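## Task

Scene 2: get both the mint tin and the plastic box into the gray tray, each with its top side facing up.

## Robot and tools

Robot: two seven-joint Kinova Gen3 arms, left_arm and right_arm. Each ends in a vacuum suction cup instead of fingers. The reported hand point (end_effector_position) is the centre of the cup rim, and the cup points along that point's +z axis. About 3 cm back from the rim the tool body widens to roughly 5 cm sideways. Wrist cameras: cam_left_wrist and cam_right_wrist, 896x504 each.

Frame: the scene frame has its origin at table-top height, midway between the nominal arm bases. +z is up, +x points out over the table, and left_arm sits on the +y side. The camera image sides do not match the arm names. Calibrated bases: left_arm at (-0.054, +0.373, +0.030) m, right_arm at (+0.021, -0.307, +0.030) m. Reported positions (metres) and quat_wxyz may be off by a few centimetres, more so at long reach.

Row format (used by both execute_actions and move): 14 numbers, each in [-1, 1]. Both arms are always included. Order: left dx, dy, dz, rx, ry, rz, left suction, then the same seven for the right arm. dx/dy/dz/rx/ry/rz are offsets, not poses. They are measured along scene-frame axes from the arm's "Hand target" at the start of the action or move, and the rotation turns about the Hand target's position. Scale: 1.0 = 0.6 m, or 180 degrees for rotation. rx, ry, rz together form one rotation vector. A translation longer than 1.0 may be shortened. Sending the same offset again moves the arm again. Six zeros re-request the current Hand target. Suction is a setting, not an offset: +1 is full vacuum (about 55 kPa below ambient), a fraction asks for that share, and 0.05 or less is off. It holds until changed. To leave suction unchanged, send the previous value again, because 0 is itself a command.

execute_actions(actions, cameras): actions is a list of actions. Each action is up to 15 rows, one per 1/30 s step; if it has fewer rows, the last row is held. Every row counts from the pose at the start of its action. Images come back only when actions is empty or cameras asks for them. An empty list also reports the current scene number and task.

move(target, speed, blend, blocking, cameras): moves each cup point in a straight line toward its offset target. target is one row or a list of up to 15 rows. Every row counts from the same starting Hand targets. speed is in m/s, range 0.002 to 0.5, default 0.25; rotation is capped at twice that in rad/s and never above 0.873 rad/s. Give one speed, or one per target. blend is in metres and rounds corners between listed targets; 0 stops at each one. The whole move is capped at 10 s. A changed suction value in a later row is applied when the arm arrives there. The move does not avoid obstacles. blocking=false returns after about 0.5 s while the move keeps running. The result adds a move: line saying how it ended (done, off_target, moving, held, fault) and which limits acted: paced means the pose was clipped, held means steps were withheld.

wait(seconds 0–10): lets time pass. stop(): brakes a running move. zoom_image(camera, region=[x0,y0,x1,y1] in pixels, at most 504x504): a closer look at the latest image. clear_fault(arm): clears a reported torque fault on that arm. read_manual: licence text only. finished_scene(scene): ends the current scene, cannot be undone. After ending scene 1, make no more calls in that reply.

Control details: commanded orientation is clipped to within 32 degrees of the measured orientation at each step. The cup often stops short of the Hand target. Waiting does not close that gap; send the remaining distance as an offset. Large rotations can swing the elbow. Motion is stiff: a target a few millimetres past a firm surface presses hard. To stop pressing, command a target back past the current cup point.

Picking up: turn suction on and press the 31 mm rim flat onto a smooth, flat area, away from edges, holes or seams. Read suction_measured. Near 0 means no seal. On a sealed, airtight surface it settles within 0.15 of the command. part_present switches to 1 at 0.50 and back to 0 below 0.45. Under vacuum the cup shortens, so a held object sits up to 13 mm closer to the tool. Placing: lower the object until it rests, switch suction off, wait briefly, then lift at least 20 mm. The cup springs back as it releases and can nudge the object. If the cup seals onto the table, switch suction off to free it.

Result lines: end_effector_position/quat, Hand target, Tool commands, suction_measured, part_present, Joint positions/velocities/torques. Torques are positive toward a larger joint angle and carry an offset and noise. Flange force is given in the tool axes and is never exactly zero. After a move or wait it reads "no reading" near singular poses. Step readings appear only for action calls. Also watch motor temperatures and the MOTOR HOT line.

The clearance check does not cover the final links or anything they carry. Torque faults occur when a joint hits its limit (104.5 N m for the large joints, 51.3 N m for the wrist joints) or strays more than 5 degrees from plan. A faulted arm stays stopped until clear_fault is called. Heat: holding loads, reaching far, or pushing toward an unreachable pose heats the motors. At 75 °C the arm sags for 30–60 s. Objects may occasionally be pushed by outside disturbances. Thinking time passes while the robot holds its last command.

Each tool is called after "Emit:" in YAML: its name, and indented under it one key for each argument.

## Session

Emit:
execute_actions:
  actions: []

Scene clock: 0.00 s.
left_arm: end_effector_position=(+0.5247, +0.4483, +0.3135) suction_measured=0.00 part_present=0 end_effector_quat_wxyz=(-0.265, -0.544, +0.754, -0.254) | right_arm: end_effector_position=(+0.5938, -0.5231, +0.3272) suction_measured=0.00 part_present=0 end_effector_quat_wxyz=(+0.269, +0.958, -0.033, -0.093)
Joint positions: left_arm=[-0.463 0.995 0.1 0.674 0.556 1.883 -2.224] | right_arm=[0.01 0.863 0.144 0.814 0.45 1.614 0.048]
Joint velocities: within noise
Joint torques (N m): no reading
Motor temperatures (°C): left_arm=[34 33 33 37 39 35 41] | right_arm=[32 33 31 34 43 39 41]
Flange force (N): no reading
Hand target: left_arm +0.5247, +0.4483, +0.3135; -0.265, -0.544, +0.754, -0.254 | right_arm +0.5938, -0.5231, +0.3272; +0.269, +0.958, -0.033, -0.093
Tool commands: left_gripper/suction=+0.0 right_gripper/suction=+0.0

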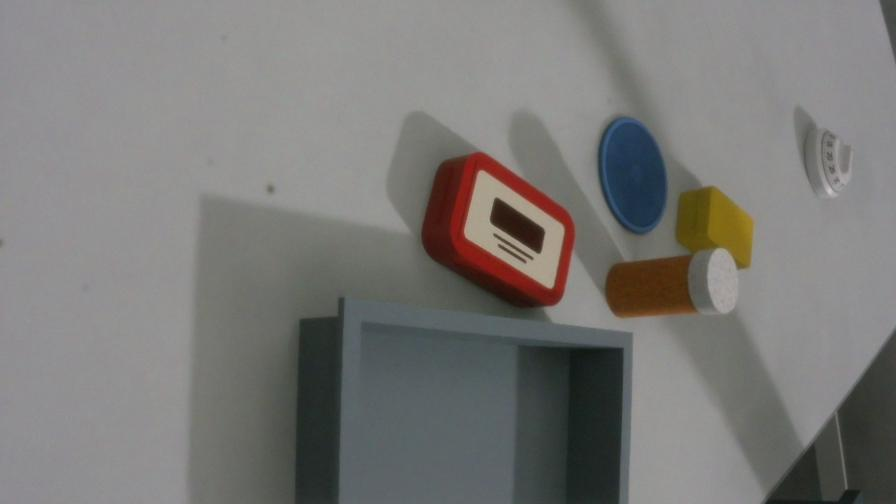

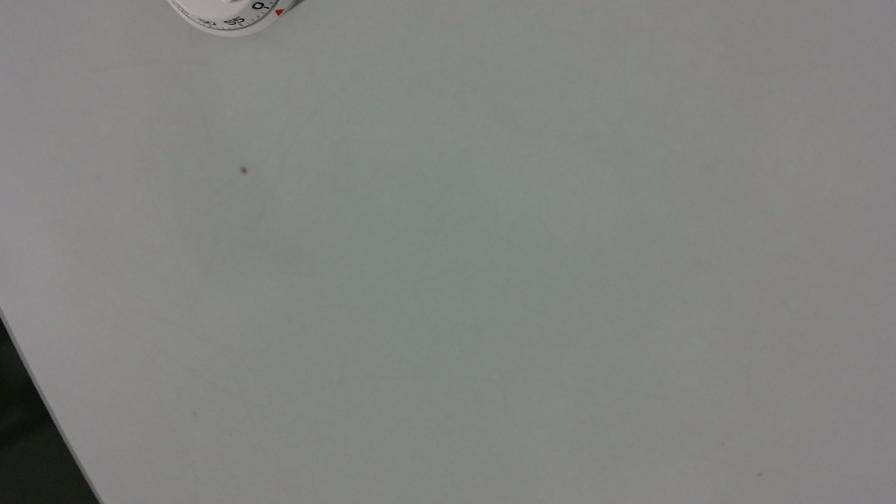

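Emit:
move:
  target: [-0.1745,-0.5305,0.2608,0.2,0.192,0.57,0,-0.2397,0.4718,0.3213,0.174,-0.06,0.021,0]
  speed: 0.45
  cameras: ["all"]

Scene clock: 9.17 s.
left_arm: end_effector_position=(+0.4200, +0.1300, +0.4700) suction_measured=0.00 part_present=0 end_effector_quat_wxyz=(+0.000, +1.000, +0.000, +0.000) | right_arm: end_effector_position=(+0.4500, -0.2400, +0.5200) suction_measured=0.00 part_present=0 end_effector_quat_wxyz=(-0.001, +1.000, +0.000, -0.001)
Joint positions: left_arm=[0.548 0.582 -0.289 0.742 0.163 1.834 0.342] | right_arm=[-0.194 0.316 -0.058 0.993 0.017 1.834 -0.227]
Joint torques (N m): left_arm=[-0.31 -16.35 -0.37 -7.91 0.04 0.2 -0.4] | right_arm=[0.96 -11.74 0.35 -9.19 -0.05 -0.15 0.39]
Flange force (N): left_arm=[-7.5 -2.4 6.9] | right_arm=[-10.8 -1.4 10.3]
Hand target: left_arm +0.4200, +0.1300, +0.4700; +0.000, +1.000, +0.000, +0.000 | right_arm +0.4500, -0.2400, +0.5200; -0.001, +1.000, +0.000, -0.001
Off the commanded pose: left_arm 0.000 m, 0 deg | right_arm 0.000 m, 0 deg.
move: done

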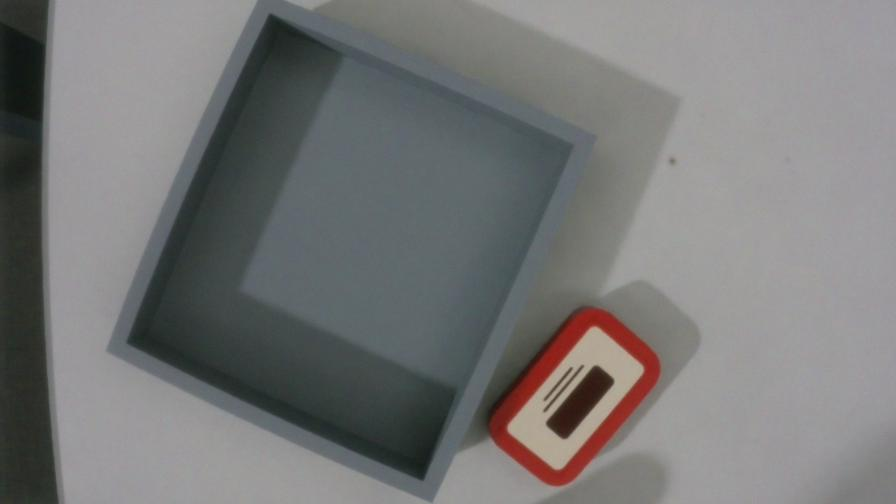

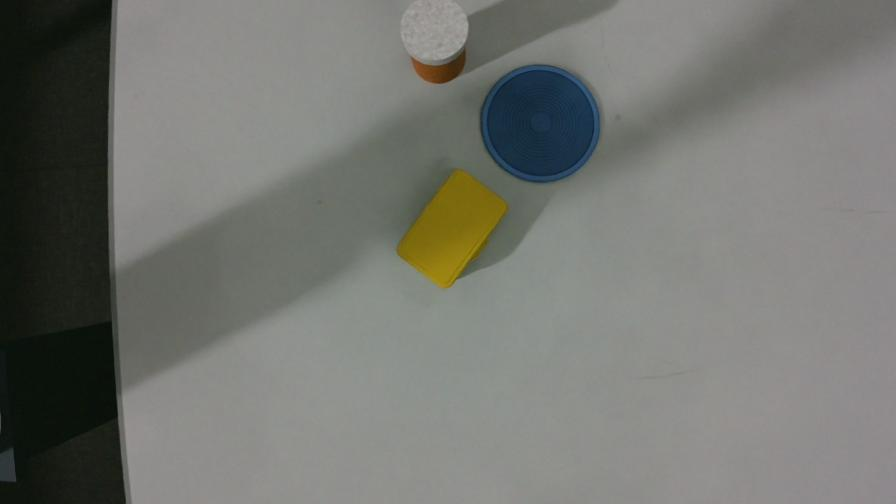

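Emit:
zoom_image:
  camera: "cam_right_wrist"
  region: [380, 150, 530, 300]

Emit:
zoom_image:
  camera: "cam_left_wrist"
  region: [470, 290, 680, 500]

Scaled by 3.360 from the camera's 896x504 image, which has a finer 1280x720 frame.

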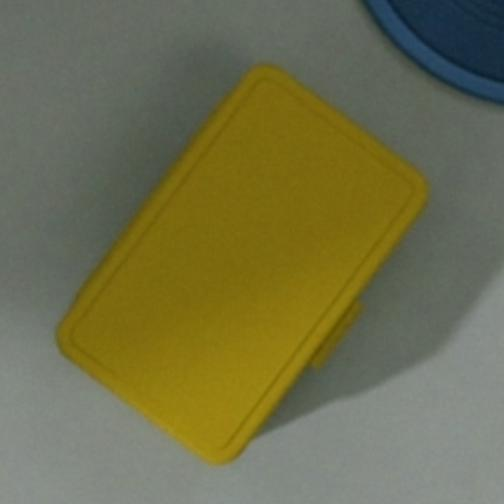

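Scaled by 2.400 from the camera's 896x504 image, which has a finer 1280x720 frame.

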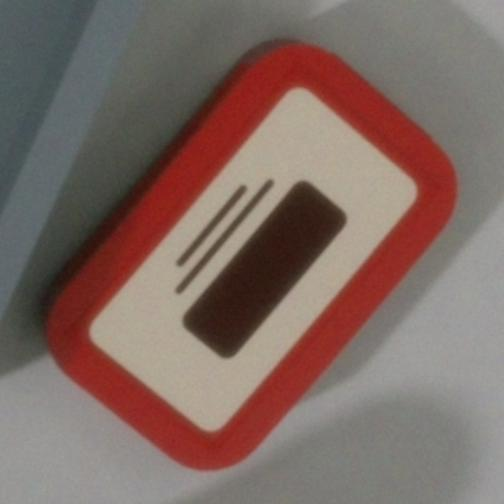

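Emit:
move:
  target:
    - [0.159,-0.071,-0.683,0,0,0,1,-0.012,-0.172,-0.662,0.25,0,0,0]
    - [0.159,-0.071,-0.755,0,0,0,1,-0.012,-0.172,-0.662,0.25,0,0,0]
    - [0.159,-0.071,-0.56,0,0,0,1,-0.012,-0.172,-0.662,0.25,0,0,0]
  speed: [0.4,0.05,0.12]
  blend: [0.005,0,0]
  cameras: ["all"]

Scene clock: 68.73 s.
left_arm: end_effector_position=(+0.5154, +0.0874, +0.1340) suction_measured=0.99 part_present=1 end_effector_quat_wxyz=(+0.000, +1.000, +0.000, +0.000) | right_arm: end_effector_position=(+0.4428, -0.3432, +0.1228) suction_measured=0.00 part_present=0 end_effector_quat_wxyz=(-0.383, +0.924, +0.000, -0.001)
Joint positions: left_arm=[0.541 1.005 -0.262 1.012 0.242 1.152 0.293] | right_arm=[0.501 0.867 -0.106 1.734 -0.723 1.062 0.966]
Joint torques (N m): left_arm=[-0.34 -21.92 -0.88 -7.69 0.05 0.23 -0.46] | right_arm=[0.89 -15.95 -0.57 -5.57 -0.53 0.89 0.34]
Flange force (N): left_arm=[-6.3 -1.8 2.9] | right_arm=[-6.7 -5.1 3.5]
Hand target: left_arm +0.5154, +0.0874, +0.1340; +0.000, +1.000, +0.000, +0.000 | right_arm +0.4428, -0.3432, +0.1228; -0.383, +0.924, +0.000, -0.001
Off the commanded pose: left_arm 0.000 m, 0 deg | right_arm 0.000 m, 0 deg.
move: done

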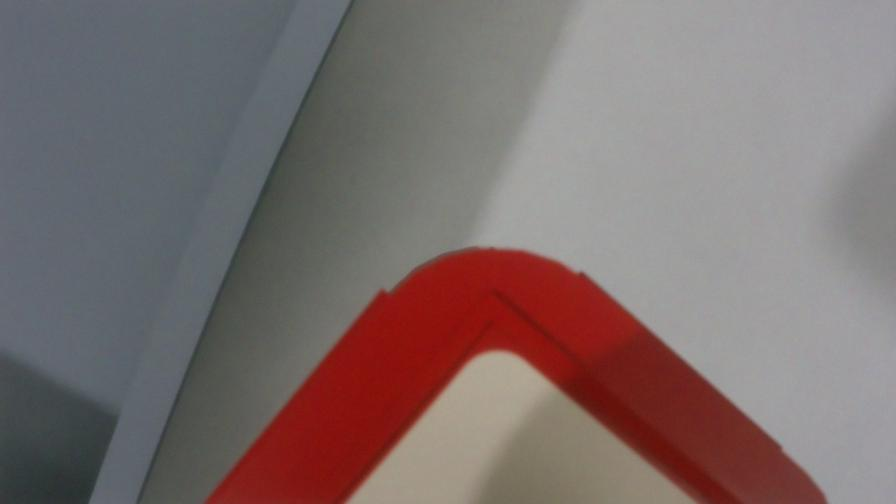

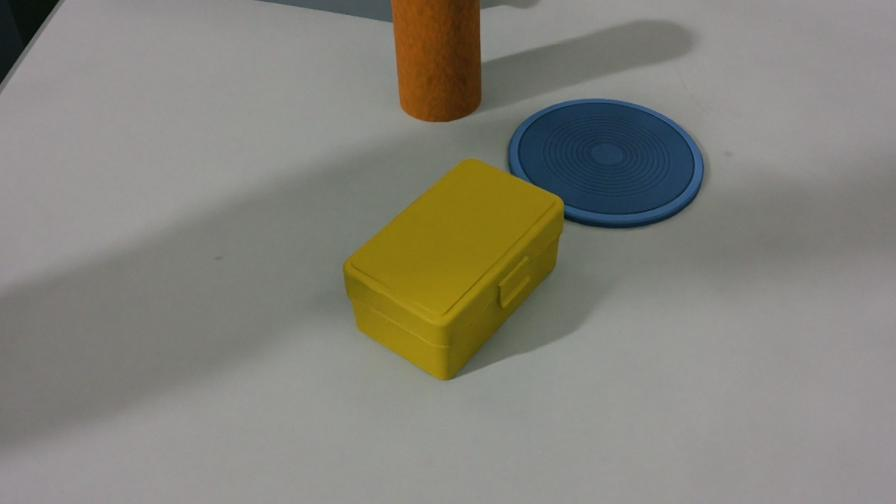

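Emit:
move:
  target:
    - [-0.192,0.253,0,0,0,0,1,0,0.289,-0.038,-0.25,0,0,1]
    - [-0.192,0.253,-0.187,0,0,0,1,0,0.289,-0.1447,-0.25,0,0,1]
  speed: [0.35,0.08]
  blend: [0.005,0]

Scene clock: 80.87 s.
left_arm: end_effector_position=(+0.4048, +0.2374, +0.0301) suction_measured=1.00 part_present=1 end_effector_quat_wxyz=(+0.003, +1.000, +0.000, +0.008) | right_arm: end_effector_position=(+0.4428, -0.1698, +0.0360) suction_measured=0.00 part_present=0 end_effector_quat_wxyz=(-0.001, +1.000, +0.000, -0.001)
Joint positions: left_arm=[0.372 0.888 -0.202 1.763 0.331 0.507 -0.05] | right_arm=[-0.559 0.855 0.257 1.881 -0.448 0.463 0.035]
Joint torques (N m): left_arm=[-9.04 60.31 -2.65 7.52 -0.63 -6.75 -0.57] | right_arm=[0.95 -15.35 1.89 -5.39 -0.01 -0.17 0.33]
Flange force (N): left_arm=[-35.4 10.5 -176.5] | right_arm=[-9.2 0.0 -1.7]
Hand target: left_arm +0.4002, +0.2392, +0.0218; +0.000, +1.000, +0.000, +0.000 | right_arm +0.4428, -0.1698, +0.0359; -0.001, +1.000, +0.000, -0.001
Off the commanded pose: left_arm 0.010 m, 1 deg | right_arm 0.000 m, 0 deg.
TORQUE WARNING: the torque sensor of joint 2 (shoulder) of the left arm reached its warning level (56.7 N m). A warning alone does not stop the arm.
move: off_target (left_arm)

Emit:
move:
  target: [0,0,0.03,0,0,0,1,0,0,0,0,0,0,1]
  speed: 0.1
  cameras: ["cam_left_wrist"]

Scene clock: 86.77 s.
left_arm: end_effector_position=(+0.4001, +0.2393, +0.0397) suction_measured=0.99 part_present=1 end_effector_quat_wxyz=(+0.000, +1.000, +0.001, +0.000) | right_arm: end_effector_position=(+0.4428, -0.1698, +0.0359) suction_measured=0.00 part_present=0 end_effector_quat_wxyz=(-0.001, +1.000, +0.000, -0.001)
Joint positions: left_arm=[0.38 0.868 -0.215 1.763 0.319 0.545 -0.04] | right_arm=[-0.559 0.855 0.257 1.881 -0.448 0.463 0.035]
Joint torques (N m): left_arm=[-0.9 -15.16 -0.97 -3.83 0.02 0.29 -0.38] | right_arm=[0.94 -15.35 1.88 -5.3 -0.02 -0.1 0.34]
Flange force (N): left_arm=[-4.1 1.5 -2.8] | right_arm=[-9.0 -0.1 -1.5]
Hand target: left_arm +0.4002, +0.2392, +0.0398; +0.000, +1.000, +0.000, +0.000 | right_arm +0.4428, -0.1698, +0.0359; -0.001, +1.000, +0.000, -0.001
Off the commanded pose: left_arm 0.000 m, 0 deg | right_arm 0.000 m, 0 deg.
TORQUE WARNING: the torque sensor of joint 2 (shoulder) of the left arm reached its warning level (56.7 N m). A warning alone does not stop the arm.
move: done
Images, in order (width x height): cam_left_wrist 896x504.

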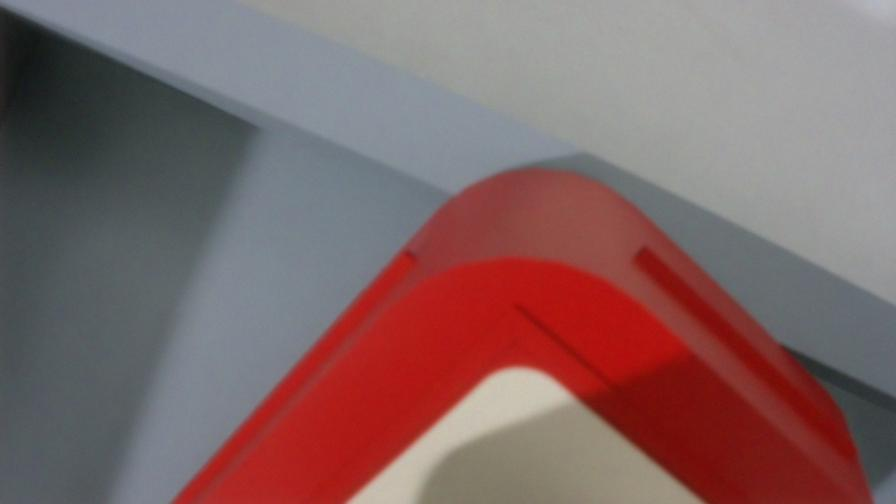

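Emit:
move:
  target:
    - [0,0,0.07,0,0,0,1,0,0,-0.007,0,0,0,1]
    - [-0.105,-0.064,0.07,0,0,0,1,0,0,-0.012,0,0,0,1]
    - [-0.105,-0.064,-0.02,0,0,0,1,0,0,-0.015,0,0,0,1]
  speed: [0.1,0.15,0.08]
  blend: [0.01,0.005,0]
  cameras: ["cam_left_wrist"]

Scene clock: 121.93 s.
left_arm: end_effector_position=(+0.3372, +0.2008, +0.0279) suction_measured=0.99 part_present=1 end_effector_quat_wxyz=(+0.000, +1.000, +0.000, +0.000) | right_arm: end_effector_position=(+0.4428, -0.1698, +0.0269) suction_measured=0.96 part_present=1 end_effector_quat_wxyz=(-0.001, +1.000, +0.000, -0.001)
Joint positions: left_arm=[0.491 0.843 -0.187 1.927 0.36 0.404 0.029] | right_arm=[-0.552 0.874 0.245 1.88 -0.454 0.443 0.041]
Joint torques (N m): left_arm=[-0.33 -15.91 -0.56 -3.7 0.06 0.36 -0.43] | right_arm=[0.89 -15.66 1.95 -5.2 -0.02 -0.14 0.39]
Flange force (N): left_arm=[-4.1 -0.1 1.2] | right_arm=[-8.8 -0.1 -1.2]
Hand target: left_arm +0.3372, +0.2008, +0.0278; +0.000, +1.000, +0.000, +0.000 | right_arm +0.4428, -0.1698, +0.0269; -0.001, +1.000, +0.000, -0.001
Off the commanded pose: left_arm 0.000 m, 0 deg | right_arm 0.000 m, 0 deg.
move: done
Images, in order (width x height): cam_left_wrist 896x504.

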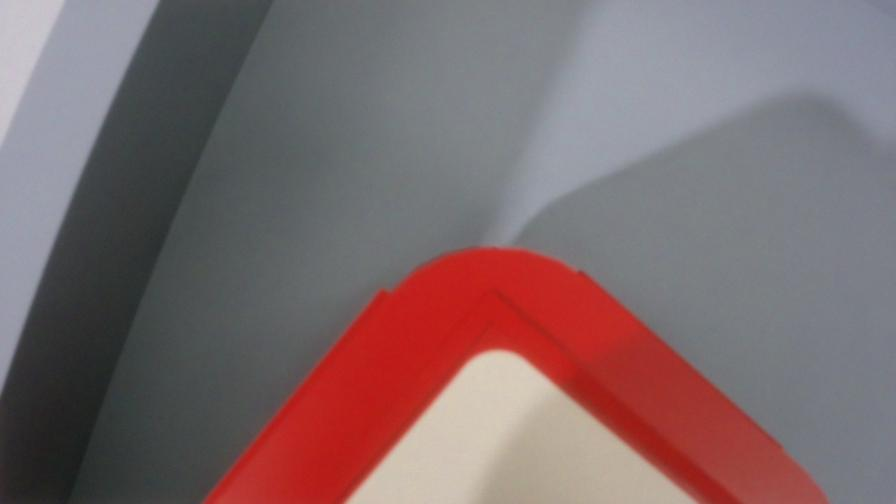

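Emit:
move:
  target: [0,0,-0.0145,0,0,0,1,0,0,0.205,0,0,0,1]
  speed: 0.12

Scene clock: 127.00 s.
left_arm: end_effector_position=(+0.3372, +0.2008, +0.0191) suction_measured=0.98 part_present=1 end_effector_quat_wxyz=(+0.000, +1.000, +0.000, +0.000) | right_arm: end_effector_position=(+0.4428, -0.1698, +0.1499) suction_measured=0.98 part_present=1 end_effector_quat_wxyz=(-0.001, +1.000, +0.000, -0.001)
Joint positions: left_arm=[0.485 0.863 -0.177 1.926 0.365 0.383 0.024] | right_arm=[-0.648 0.629 0.387 1.836 -0.338 0.742 -0.059]
Joint torques (N m): left_arm=[-0.36 -16.07 -0.55 -3.57 0.08 0.22 -0.39] | right_arm=[1.03 -13.9 2.17 -7.08 -0.05 -0.13 0.38]
Flange force (N): left_arm=[-3.7 0.0 0.9] | right_arm=[-10.0 -0.1 1.0]
Hand target: left_arm +0.3372, +0.2008, +0.0191; +0.000, +1.000, +0.000, +0.000 | right_arm +0.4428, -0.1698, +0.1499; -0.001, +1.000, +0.000, -0.001
Off the commanded pose: left_arm 0.000 m, 0 deg | right_arm 0.000 m, 0 deg.
move: done

Emit:
move:
  target: [0,0,-0.005,0,0,0,1,0,0,0,0,0,0,1]
  speed: 0.03

Scene clock: 129.47 s.
left_arm: end_effector_position=(+0.3372, +0.2008, +0.0161) suction_measured=0.98 part_present=1 end_effector_quat_wxyz=(+0.000, +1.000, +0.000, +0.000) | right_arm: end_effector_position=(+0.4428, -0.1698, +0.1499) suction_measured=0.99 part_present=1 end_effector_quat_wxyz=(-0.001, +1.000, +0.000, -0.001)
Joint positions: left_arm=[0.483 0.87 -0.174 1.926 0.367 0.377 0.022] | right_arm=[-0.648 0.629 0.387 1.836 -0.338 0.743 -0.059]
Joint torques (N m): left_arm=[-0.38 -16 -0.46 -3.59 0.04 0.16 -0.42] | right_arm=[0.97 -13.85 2.12 -6.97 0.02 -0.11 0.33]
Flange force (N): left_arm=[-3.9 0.1 0.5] | right_arm=[-9.7 0.1 1.0]
Hand target: left_arm +0.3372, +0.2008, +0.0161; +0.000, +1.000, +0.000, +0.000 | right_arm +0.4428, -0.1698, +0.1499; -0.001, +1.000, +0.000, -0.001
Off the commanded pose: left_arm 0.000 m, 0 deg | right_arm 0.000 m, 0 deg.
move: done

Emit:
move:
  target: [0,0,-0.004,0,0,0,1,0,0,0,0,0,0,1]
  speed: 0.03

Scene clock: 132.30 s.
left_arm: end_effector_position=(+0.3372, +0.2008, +0.0138) suction_measured=1.00 part_present=1 end_effector_quat_wxyz=(+0.000, +1.000, +0.000, +0.000) | right_arm: end_effector_position=(+0.4428, -0.1698, +0.1499) suction_measured=0.99 part_present=1 end_effector_quat_wxyz=(-0.001, +1.000, +0.000, -0.001)
Joint positions: left_arm=[0.481 0.875 -0.171 1.925 0.368 0.371 0.021] | right_arm=[-0.648 0.629 0.387 1.836 -0.338 0.743 -0.059]
Joint torques (N m): left_arm=[-0.42 -10.63 -0.16 -4.18 0.2 -0.71 -0.43] | right_arm=[0.91 -13.89 2.15 -7 -0.04 -0.13 0.33]
Flange force (N): left_arm=[-8.0 -1.6 -14.6] | right_arm=[-9.6 0.2 1.0]
Hand target: left_arm +0.3372, +0.2008, +0.0137; +0.000, +1.000, +0.000, +0.000 | right_arm +0.4428, -0.1698, +0.1499; -0.001, +1.000, +0.000, -0.001
Off the commanded pose: left_arm 0.000 m, 0 deg | right_arm 0.000 m, 0 deg.
move: done

Emit:
move:
  target:
    - [0,0,0.0005,0,0,0,0,0,0,0,0,0,0,1]
    - [0,0,0.07,0,0,0,0,0,0.05,0.09,0,0,0,1]
    - [-0.06,0.22,0.5,0,0,0,0,-0.018,0.28,0.09,0,0,0,1]
    - [-0.06,0.22,0.5,0,0,0,0,-0.036,0.55,0,0,0,0,1]
    - [-0.06,0.22,0.5,0,0,0,0,-0.036,0.55,-0.2,0,0,0,1]
  speed: [0.02,0.07,0.35,0.35,0.1]
  blend: [0,0.01,0.03,0.01,0]
  cameras: ["all"]

Scene clock: 149.53 s.
left_arm: end_effector_position=(+0.3012, +0.3328, +0.3137) suction_measured=0.00 part_present=0 end_effector_quat_wxyz=(+0.000, +1.000, +0.000, +0.000) | right_arm: end_effector_position=(+0.4212, +0.1602, +0.0300) suction_measured=0.99 part_present=1 end_effector_quat_wxyz=(-0.001, +1.000, +0.000, -0.001)
Joint positions: left_arm=[0.393 0.199 -0.409 1.839 0.087 1.121 -0.051] | right_arm=[-1.074 1.12 0.332 1.182 -0.387 0.899 -0.659]
Joint torques (N m): left_arm=[-0.36 -8.87 -0.25 -7.49 0.05 0.23 -0.42] | right_arm=[0.95 -20.88 2.64 -7.69 -0.04 -0.04 0.36]
Flange force (N): left_arm=[-5.2 1.3 2.6] | right_arm=[-9.9 8.4 0.1]
Hand target: left_arm +0.3012, +0.3328, +0.3137; +0.000, +1.000, +0.000, +0.000 | right_arm +0.4212, +0.1602, +0.0299; -0.001, +1.000, +0.000, -0.001
Off the commanded pose: left_arm 0.000 m, 0 deg | right_arm 0.000 m, 0 deg.
move: done

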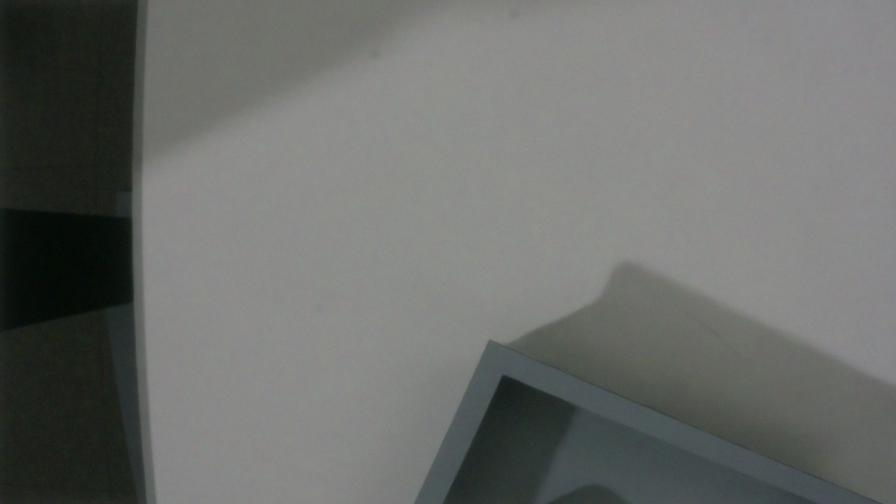

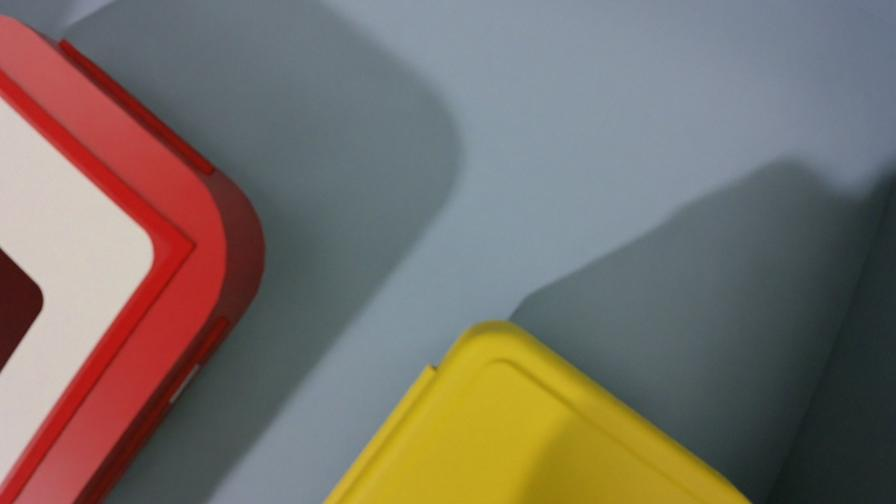

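Emit:
move:
  target: [0,0,0,0,0,0,0,0,0,-0.005,0,0,0,1]
  speed: 0.03

Scene clock: 153.17 s.
left_arm: end_effector_position=(+0.3012, +0.3328, +0.3137) suction_measured=0.00 part_present=0 end_effector_quat_wxyz=(+0.000, +1.000, +0.000, +0.000) | right_arm: end_effector_position=(+0.4212, +0.1602, +0.0270) suction_measured=0.96 part_present=1 end_effector_quat_wxyz=(-0.001, +1.000, +0.000, -0.001)
Joint positions: left_arm=[0.393 0.199 -0.409 1.839 0.087 1.121 -0.051] | right_arm=[-1.073 1.125 0.33 1.182 -0.388 0.894 -0.659]
Joint torques (N m): left_arm=[-0.35 -8.86 -0.27 -7.49 0.07 0.24 -0.41] | right_arm=[1.01 -20.85 2.7 -7.7 -0.06 -0.26 0.4]
Flange force (N): left_arm=[-5.3 1.3 2.6] | right_arm=[-9.8 8.0 -0.4]
Hand target: left_arm +0.3012, +0.3328, +0.3137; +0.000, +1.000, +0.000, +0.000 | right_arm +0.4212, +0.1602, +0.0269; -0.001, +1.000, +0.000, -0.001
Off the commanded pose: left_arm 0.000 m, 0 deg | right_arm 0.000 m, 0 deg.
move: done

Emit:
move:
  target: [0,0,0,0,0,0,0,0,0,-0.004,0,0,0,1]
  speed: 0.03

Scene clock: 155.70 s.
left_arm: end_effector_position=(+0.3012, +0.3328, +0.3137) suction_measured=0.00 part_present=0 end_effector_quat_wxyz=(+0.000, +1.000, +0.000, +0.000) | right_arm: end_effector_position=(+0.4212, +0.1602, +0.0246) suction_measured=0.96 part_present=1 end_effector_quat_wxyz=(-0.001, +1.000, +0.000, -0.001)
Joint positions: left_arm=[0.393 0.199 -0.409 1.839 0.087 1.121 -0.051] | right_arm=[-1.073 1.129 0.329 1.182 -0.388 0.89 -0.658]
Joint torques (N m): left_arm=[-0.35 -8.82 -0.26 -7.49 0.04 0.22 -0.41] | right_arm=[1.14 -18.67 2.44 -7.46 -0.11 -0.68 0.37]
Flange force (N): left_arm=[-5.3 1.2 2.5] | right_arm=[-11.1 9.3 -4.8]
Hand target: left_arm +0.3012, +0.3328, +0.3137; +0.000, +1.000, +0.000, +0.000 | right_arm +0.4212, +0.1602, +0.0245; -0.001, +1.000, +0.000, -0.001
Off the commanded pose: left_arm 0.000 m, 0 deg | right_arm 0.000 m, 0 deg.
move: done

Emit:
move:
  target:
    - [0,0,0,0,0,0,0,0,0,0,0,0,0,0]
    - [0,0,0,0,0,0,0,0,0,0.07,0,0,0,0]
    - [0,0,0,0,0,0,0,-0.04,-0.12,0.5,0,0,0,0]
  speed: [0.02,0.07,0.4]
  blend: [0,0.01,0]
  cameras: ["cam_right_wrist"]

Scene clock: 161.90 s.
left_arm: end_effector_position=(+0.3012, +0.3328, +0.3137) suction_measured=0.00 part_present=0 end_effector_quat_wxyz=(+0.000, +1.000, +0.000, +0.000) | right_arm: end_effector_position=(+0.3972, +0.0882, +0.3245) suction_measured=0.00 part_present=0 end_effector_quat_wxyz=(-0.001, +1.000, +0.000, -0.001)
Joint positions: left_arm=[0.393 0.199 -0.409 1.839 0.087 1.121 -0.051] | right_arm=[-1.099 0.627 0.437 1.182 -0.258 1.385 -0.671]
Joint torques (N m): left_arm=[-0.36 -8.86 -0.29 -7.48 0.03 0.24 -0.41] | right_arm=[0.94 -16.04 2.17 -9.25 -0.02 -0.12 0.35]
Flange force (N): left_arm=[-5.2 1.3 2.6] | right_arm=[-10.7 7.9 5.8]
Hand target: left_arm +0.3012, +0.3328, +0.3137; +0.000, +1.000, +0.000, +0.000 | right_arm +0.3972, +0.0882, +0.3245; -0.001, +1.000, +0.000, -0.001
Off the commanded pose: left_arm 0.000 m, 0 deg | right_arm 0.000 m, 0 deg.
move: done
Images, in order (width x height): cam_right_wrist 896x504.

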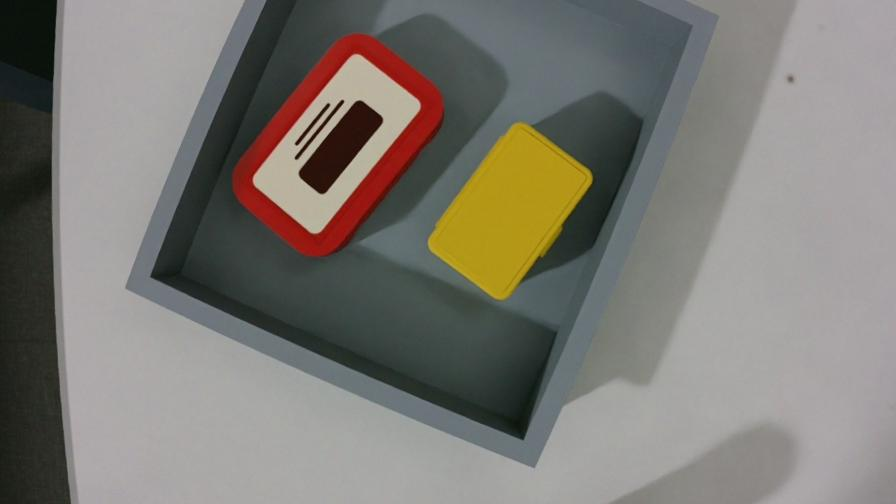

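Emit:
finished_scene:
  scene: 2

The scene is finished: the task was done.


## Next scene

Scene 3: get the spice jar into the gray tray with its top side facing up.

Emit:
execute_actions:
  actions: []

Scene clock: 0.00 s.
left_arm: end_effector_position=(+0.4103, +0.2663, +0.2661) suction_measured=0.00 part_present=0 end_effector_quat_wxyz=(+0.397, +0.670, -0.628, -0.020) | right_arm: end_effector_position=(+0.2025, -0.0748, +0.1089) suction_measured=0.00 part_present=0 end_effector_quat_wxyz=(-0.028, -0.150, +0.988, +0.034)
Joint positions: left_arm=[-0.038 0.878 -0.11 1.116 0.545 1.839 -1.694] | right_arm=[-0.625 0.523 -0.395 2.335 0.337 0.326 2.171]
Joint velocities: within noise
Joint torques (N m): no reading
Motor temperatures (°C): left_arm=[34 33 32 37 39 35 41] | right_arm=[32 33 31 34 43 39 40]
Flange force (N): no reading
Hand target: left_arm +0.4103, +0.2663, +0.2661; +0.397, +0.670, -0.628, -0.020 | right_arm +0.2025, -0.0748, +0.1089; -0.028, -0.150, +0.988, +0.034
Tool commands: left_gripper/suction=+0.0 right_gripper/suction=+0.0

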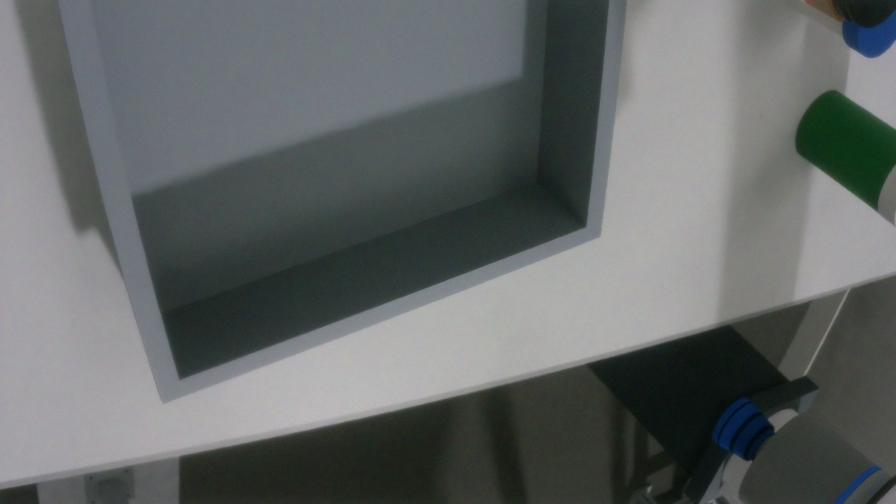

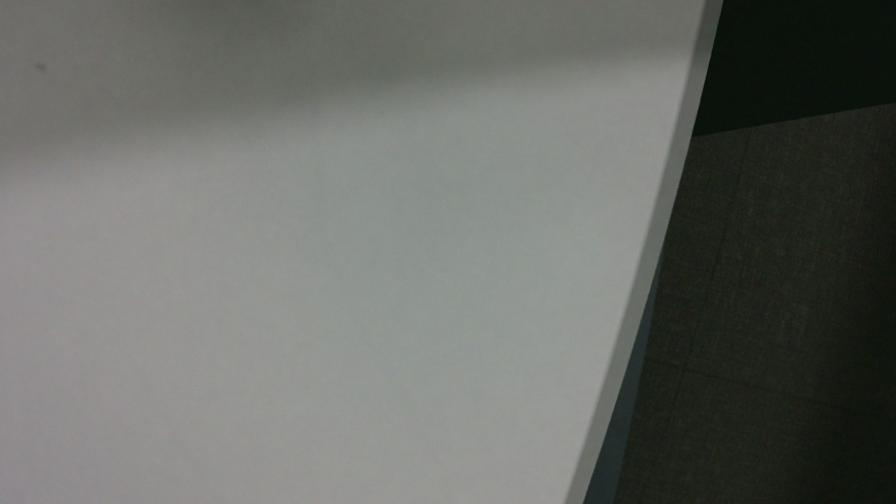

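Emit:
move:
  target: [0.016,-0.227,0.34,0.285,-0.014,0.45,0,0.4125,-0.2753,0.6852,0.026,-0.031,0.903,0]
  speed: 0.45
  cameras: ["all"]

Scene clock: 10.80 s.
left_arm: end_effector_position=(+0.4199, +0.1301, +0.4701) suction_measured=0.00 part_present=0 end_effector_quat_wxyz=(+0.000, +1.000, +0.000, -0.001) | right_arm: end_effector_position=(+0.4500, -0.2399, +0.5200) suction_measured=0.00 part_present=0 end_effector_quat_wxyz=(+0.000, +1.000, +0.000, +0.000)
Joint positions: left_arm=[0.64 0.605 -0.538 0.734 0.309 1.859 0.267] | right_arm=[0.303 0.428 -0.997 0.971 0.377 1.905 5.78]
Joint torques (N m): left_arm=[-0.36 -16.21 -1.06 -7.51 0.04 0.2 -0.43] | right_arm=[1.09 -11.53 -1.57 -8.67 0.01 -0.25 0.41]
Flange force (N): left_arm=[-7.8 -2.4 6.5] | right_arm=[-8.0 -2.2 8.7]
Hand target: left_arm +0.4199, +0.1301, +0.4701; +0.000, +1.000, +0.000, -0.001 | right_arm +0.4500, -0.2399, +0.5200; +0.000, +1.000, +0.000, +0.000
Off the commanded pose: left_arm 0.000 m, 0 deg | right_arm 0.000 m, 0 deg.
move: done

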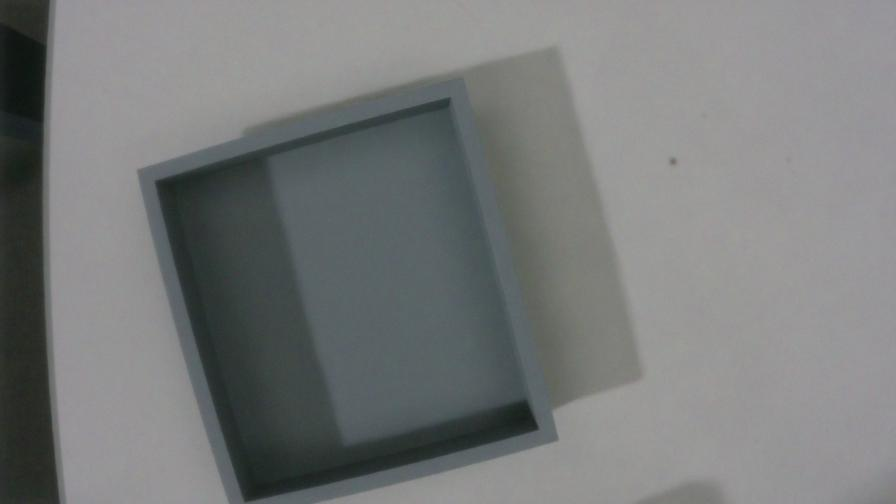

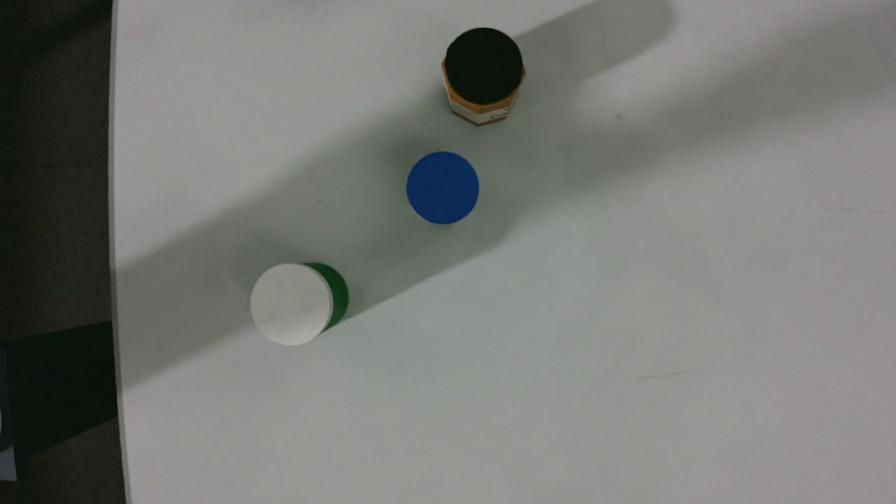

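Emit:
zoom_image:
  camera: "cam_right_wrist"
  region: [400, 10, 560, 240]

Emit:
zoom_image:
  camera: "cam_right_wrist"
  region: [230, 240, 380, 360]

Scaled by 2.191 from the camera's 896x504 image, which has a finer 1280x720 frame.

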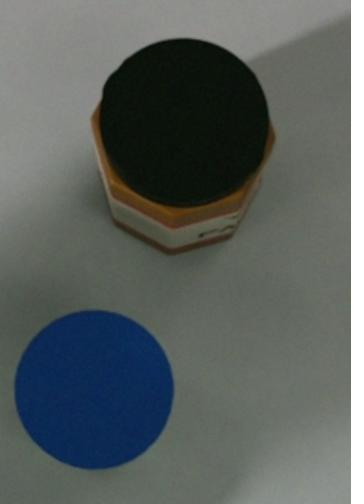

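Scaled by 3.360 from the camera's 896x504 image, which has a finer 1280x720 frame.

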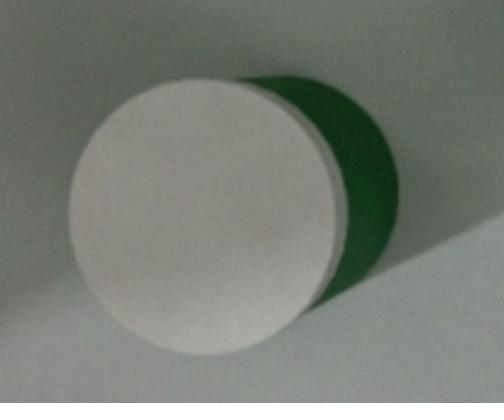

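Emit:
move:
  target:
    - [-0.283,0.417,-0.117,0,0,0,0,0.03,0.29,-0.583,0,0,0,1]
    - [-0.283,0.417,-0.117,0,0,0,0,0.03,0.29,-0.683,0,0,0,1]
  speed: [0.45,0.08]
  blend: [0.003,0]
  cameras: ["cam_right_wrist"]

Scene clock: 43.63 s.
left_arm: end_effector_position=(+0.2501, +0.3803, +0.3999) suction_measured=0.00 part_present=0 end_effector_quat_wxyz=(+0.000, +1.000, +0.000, -0.001) | right_arm: end_effector_position=(+0.4680, -0.0659, +0.1102) suction_measured=0.00 part_present=0 end_effector_quat_wxyz=(+0.000, +1.000, +0.000, +0.000)
Joint positions: left_arm=[0.628 0.009 -0.724 1.754 0.005 1.381 -0.103] | right_arm=[-0.094 0.915 -0.808 1.6 0.767 0.97 5.14]
Joint torques (N m): left_arm=[-0.35 -4.91 0.14 -8.11 0.02 0.24 -0.44] | right_arm=[1.05 -16.53 -3.35 -6.68 -0.1 -0.24 0.39]
Flange force (N): left_arm=[-6.2 2.0 3.6] | right_arm=[-9.5 1.9 1.4]
Hand target: left_arm +0.2501, +0.3803, +0.3999; +0.000, +1.000, +0.000, -0.001 | right_arm +0.4680, -0.0659, +0.1102; +0.000, +1.000, +0.000, +0.000
Off the commanded pose: left_arm 0.000 m, 0 deg | right_arm 0.000 m, 0 deg.
move: done
Images, in order (width x height): cam_right_wrist 896x504.

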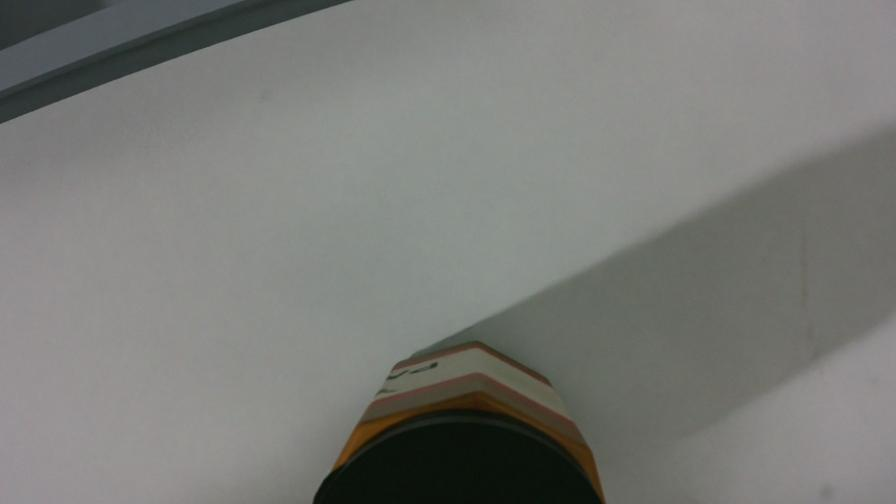

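Emit:
move:
  target: [0,0,0,0,0,0,0,-0.002,0.007,-0.0143,0,0,0,1]
  speed: 0.05

Emit:
move:
  target: [0,0,0,0,0,0,0,0,0,-0.008,0,0,0,1]
  speed: 0.05

Scene clock: 51.30 s.
left_arm: end_effector_position=(+0.2501, +0.3803, +0.3999) suction_measured=0.00 part_present=0 end_effector_quat_wxyz=(+0.000, +1.000, +0.000, -0.001) | right_arm: end_effector_position=(+0.4668, -0.0618, +0.1016) suction_measured=0.00 part_present=0 end_effector_quat_wxyz=(+0.000, +1.000, +0.000, +0.000)
Joint positions: left_arm=[0.628 0.009 -0.724 1.754 0.005 1.381 -0.103] | right_arm=[-0.108 0.93 -0.798 1.601 0.778 0.955 5.125]
Joint torques (N m): left_arm=[-0.35 -4.91 0.15 -8.09 0.02 0.25 -0.44] | right_arm=[1.02 -16.59 -3.42 -6.68 0.03 -0.22 0.3]
Flange force (N): left_arm=[-6.2 1.9 3.6] | right_arm=[-9.7 2.4 1.1]
Hand target: left_arm +0.2501, +0.3803, +0.3999; +0.000, +1.000, +0.000, -0.001 | right_arm +0.4668, -0.0618, +0.1016; +0.000, +1.000, +0.000, +0.000
Off the commanded pose: left_arm 0.000 m, 0 deg | right_arm 0.000 m, 0 deg.
move: done

Scene clock: 52.00 s.
left_arm: end_effector_position=(+0.2501, +0.3803, +0.3999) suction_measured=0.00 part_present=0 end_effector_quat_wxyz=(+0.000, +1.000, +0.000, -0.001) | right_arm: end_effector_position=(+0.4668, -0.0618, +0.0968) suction_measured=0.00 part_present=0 end_effector_quat_wxyz=(+0.000, +1.000, +0.000, +0.000)
Joint positions: left_arm=[0.628 0.009 -0.724 1.754 0.005 1.381 -0.103] | right_arm=[-0.11 0.937 -0.793 1.603 0.785 0.947 5.121]
Joint torques (N m): left_arm=[-0.38 -4.94 0.16 -8.08 0.02 0.23 -0.44] | right_arm=[0.98 -16.83 -3.42 -6.64 -0.12 -0.21 0.25]
Flange force (N): left_arm=[-6.1 2.0 3.5] | right_arm=[-9.4 2.4 1.4]
Hand target: left_arm +0.2501, +0.3803, +0.3999; +0.000, +1.000, +0.000, -0.001 | right_arm +0.4668, -0.0618, +0.0968; +0.000, +1.000, +0.000, +0.000
Off the commanded pose: left_arm 0.000 m, 0 deg | right_arm 0.000 m, 0 deg.
move: done

Emit:
move:
  target: [0,0,0,0,0,0,0,0,0,-0.009,0,0,0,1]
  speed: 0.05

Emit:
wait:
  seconds: 0.2

Scene clock: 55.53 s.
left_arm: end_effector_position=(+0.2501, +0.3803, +0.3999) suction_measured=0.00 part_present=0 end_effector_quat_wxyz=(+0.000, +1.000, +0.000, -0.001) | right_arm: end_effector_position=(+0.4668, -0.0617, +0.0914) suction_measured=0.73 part_present=1 end_effector_quat_wxyz=(+0.000, +1.000, +0.000, +0.000)
Joint positions: left_arm=[0.628 0.009 -0.724 1.754 0.005 1.381 -0.103] | right_arm=[-0.113 0.946 -0.787 1.606 0.792 0.937 5.115]
Joint torques (N m): left_arm=[-0.34 -4.92 0.15 -8.1 0.03 0.23 -0.47] | right_arm=[0.95 -16.94 -3.55 -6.58 -0.04 -0.26 0.33]
Flange force (N): left_arm=[-6.2 2.0 3.5] | right_arm=[-9.4 2.3 1.4]
Hand target: left_arm +0.2501, +0.3803, +0.3999; +0.000, +1.000, +0.000, -0.001 | right_arm +0.4668, -0.0618, +0.0914; +0.000, +1.000, +0.000, +0.000
Off the commanded pose: left_arm 0.000 m, 0 deg | right_arm 0.000 m, 0 deg.
move: done

Scene clock: 55.73 s.
left_arm: end_effector_position=(+0.2501, +0.3803, +0.3999) suction_measured=0.00 part_present=0 end_effector_quat_wxyz=(+0.000, +1.000, +0.000, -0.001) | right_arm: end_effector_position=(+0.4668, -0.0618, +0.0914) suction_measured=0.90 part_present=1 end_effector_quat_wxyz=(+0.000, +1.000, +0.000, +0.000)
Joint positions: left_arm=[0.628 0.009 -0.724 1.754 0.005 1.381 -0.103] | right_arm=[-0.113 0.946 -0.787 1.606 0.792 0.937 5.115]
Joint torques (N m): left_arm=[-0.34 -4.94 0.17 -8.1 0.03 0.2 -0.42] | right_arm=[0.95 -16.91 -3.6 -6.58 -0.06 -0.17 0.4]
Flange force (N): left_arm=[-6.0 1.8 3.5] | right_arm=[-9.8 2.4 1.7]
Hand target: left_arm +0.2501, +0.3803, +0.3999; +0.000, +1.000, +0.000, -0.001 | right_arm +0.4668, -0.0618, +0.0914; +0.000, +1.000, +0.000, +0.000
Tool commands: left_gripper/suction=+0.0 right_gripper/suction=+1.0
Off the commanded pose: left_arm 0.000 m, 0 deg | right_arm 0.000 m, 0 deg.
wait: 0.20 s; at rest by 0.17 s

Emit:
move:
  target:
    - [0,0,0,0,0,0,0,0,0,0.15,0,0,0,1]
    - [0,0,0,0,0,0,0,-0.147,0.353,0.13,0,0,0,1]
    - [0,0,0,0,0,0,0,-0.147,0.353,0.002,0,0,0,1]
  speed: [0.12,0.25,0.08]
  blend: [0.03,0.01,0]
  cameras: ["all"]

Scene clock: 66.13 s.
left_arm: end_effector_position=(+0.2501, +0.3803, +0.3999) suction_measured=0.00 part_present=0 end_effector_quat_wxyz=(+0.000, +1.000, +0.000, -0.001) | right_arm: end_effector_position=(+0.3786, +0.1500, +0.0926) suction_measured=0.98 part_present=1 end_effector_quat_wxyz=(+0.000, +1.000, +0.000, +0.000)
Joint positions: left_arm=[0.628 0.009 -0.724 1.754 0.005 1.381 -0.103] | right_arm=[-0.584 1.053 -0.784 1.309 0.765 1.086 4.836]
Joint torques (N m): left_arm=[-0.3 -4.91 0.14 -8.1 0.06 0.24 -0.43] | right_arm=[1.01 -19.43 -3.77 -7.11 -0.04 -0.17 0.44]
Flange force (N): left_arm=[-6.2 1.9 3.5] | right_arm=[-8.6 7.0 1.8]
Hand target: left_arm +0.2501, +0.3803, +0.3999; +0.000, +1.000, +0.000, -0.001 | right_arm +0.3786, +0.1501, +0.0926; +0.000, +1.000, +0.000, +0.000
Off the commanded pose: left_arm 0.000 m, 0 deg | right_arm 0.000 m, 0 deg.
move: done

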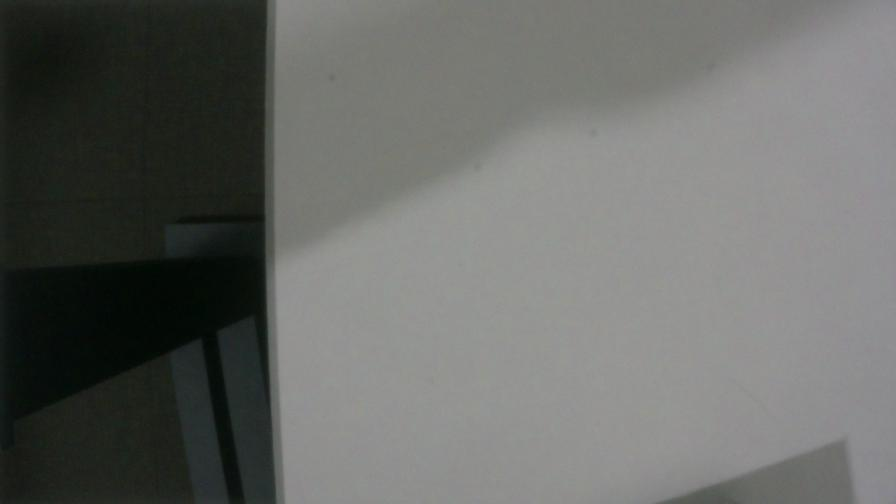

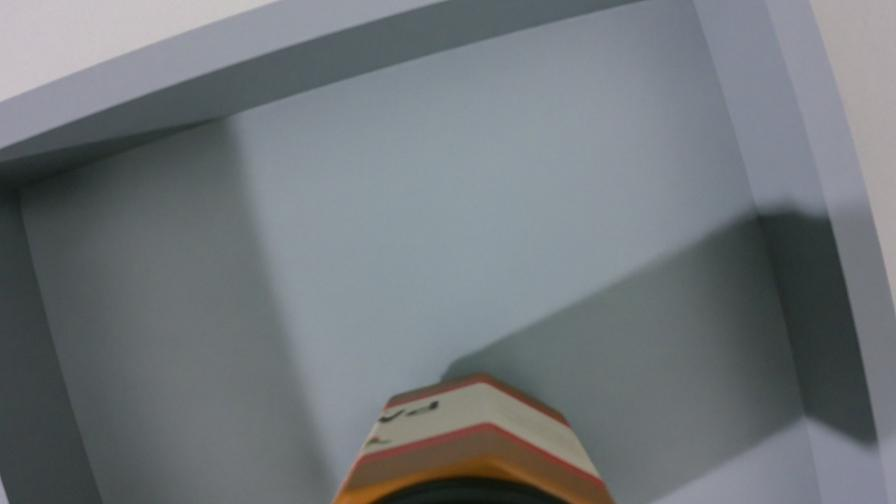

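Emit:
move:
  target: [0,0,0,0,0,0,0,0,0,-0.008,0,0,0,1]
  speed: 0.03

Scene clock: 68.77 s.
left_arm: end_effector_position=(+0.2501, +0.3803, +0.3999) suction_measured=0.00 part_present=0 end_effector_quat_wxyz=(+0.000, +1.000, +0.000, -0.001) | right_arm: end_effector_position=(+0.3786, +0.1501, +0.0878) suction_measured=0.98 part_present=1 end_effector_quat_wxyz=(+0.000, +1.000, +0.000, +0.000)
Joint positions: left_arm=[0.628 0.009 -0.724 1.754 0.005 1.381 -0.103] | right_arm=[-0.586 1.06 -0.781 1.311 0.77 1.077 4.833]
Joint torques (N m): left_arm=[-0.36 -4.93 0.18 -8.09 0.04 0.23 -0.4] | right_arm=[0.95 -19.33 -3.68 -7.12 -0.09 -0.05 0.38]
Flange force (N): left_arm=[-6.0 1.8 3.5] | right_arm=[-8.9 7.7 1.7]
Hand target: left_arm +0.2501, +0.3803, +0.3999; +0.000, +1.000, +0.000, -0.001 | right_arm +0.3786, +0.1500, +0.0878; +0.000, +1.000, +0.000, +0.000
Off the commanded pose: left_arm 0.000 m, 0 deg | right_arm 0.000 m, 0 deg.
move: done

Emit:
move:
  target: [0,0,0,0,0,0,0,0,0,-0.0037,0,0,0,1]
  speed: 0.03

Scene clock: 73.90 s.
left_arm: end_effector_position=(+0.2501, +0.3803, +0.3999) suction_measured=0.00 part_present=0 end_effector_quat_wxyz=(+0.000, +1.000, +0.000, -0.001) | right_arm: end_effector_position=(+0.3786, +0.1501, +0.0856) suction_measured=0.98 part_present=1 end_effector_quat_wxyz=(+0.000, +1.000, +0.000, +0.000)
Joint positions: left_arm=[0.628 0.009 -0.724 1.754 0.005 1.381 -0.103] | right_arm=[-0.586 1.063 -0.779 1.312 0.772 1.074 4.832]
Joint torques (N m): left_arm=[-0.36 -4.91 0.13 -8.11 0.05 0.24 -0.44] | right_arm=[1.1 -16.41 -2.62 -6.39 0.19 -0.49 0.35]
Flange force (N): left_arm=[-6.3 2.0 3.6] | right_arm=[-9.3 7.8 -4.6]
Hand target: left_arm +0.2501, +0.3803, +0.3999; +0.000, +1.000, +0.000, -0.001 | right_arm +0.3786, +0.1501, +0.0856; +0.000, +1.000, +0.000, +0.000
Off the commanded pose: left_arm 0.000 m, 0 deg | right_arm 0.000 m, 0 deg.
move: done

Emit:
move:
  target:
    - [0,0,0,0,0,0,0,0,0,0,0,0,0,0]
    - [0,0,0,0,0,0,0,0,0,0.07,0,0,0,0]
    - [0,0,0,0,0,0,0,0,-0.1,0.45,0,0,0,0]
  speed: [0.02,0.06,0.35]
  blend: [0,0.01,0]
  cameras: ["cam_right_wrist"]

Scene clock: 80.30 s.
left_arm: end_effector_position=(+0.2501, +0.3803, +0.3999) suction_measured=0.00 part_present=0 end_effector_quat_wxyz=(+0.000, +1.000, +0.000, -0.001) | right_arm: end_effector_position=(+0.3786, +0.0900, +0.3556) suction_measured=0.00 part_present=0 end_effector_quat_wxyz=(+0.000, +1.000, +0.000, +0.000)
Joint positions: left_arm=[0.628 0.009 -0.724 1.754 0.005 1.381 -0.103] | right_arm=[-0.458 0.686 -0.925 1.121 0.53 1.564 5.04]
Joint torques (N m): left_arm=[-0.34 -4.86 0.17 -8.07 0.06 0.23 -0.42] | right_arm=[0.95 -15.83 -2.64 -8.2 0 -0.3 0.31]
Flange force (N): left_arm=[-6.2 1.8 3.4] | right_arm=[-7.2 4.5 4.5]
Hand target: left_arm +0.2501, +0.3803, +0.3999; +0.000, +1.000, +0.000, -0.001 | right_arm +0.3786, +0.0900, +0.3556; +0.000, +1.000, +0.000, +0.000
Off the commanded pose: left_arm 0.000 m, 0 deg | right_arm 0.000 m, 0 deg.
move: done
Images, in order (width x height): cam_right_wrist 896x504.

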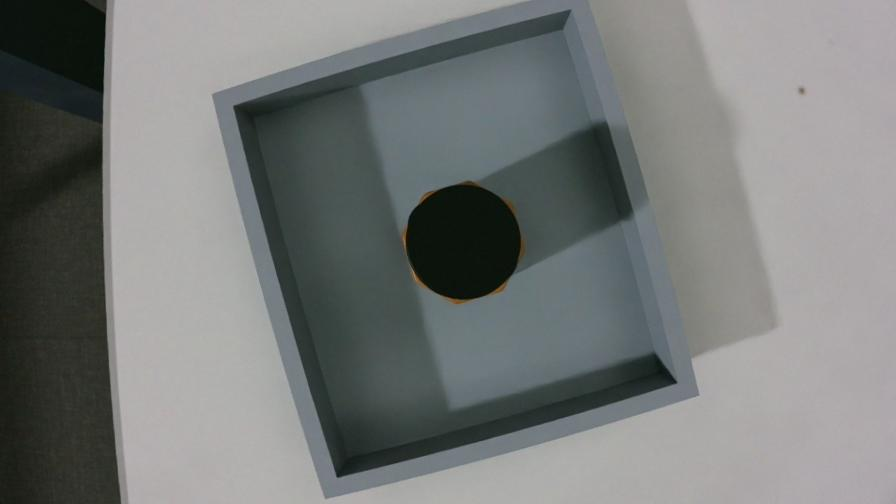

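The spice jar is standing upright, cap up, in the center of the tray.

Emit:
finished_scene:
  scene: 3

The scene is finished: the task was done.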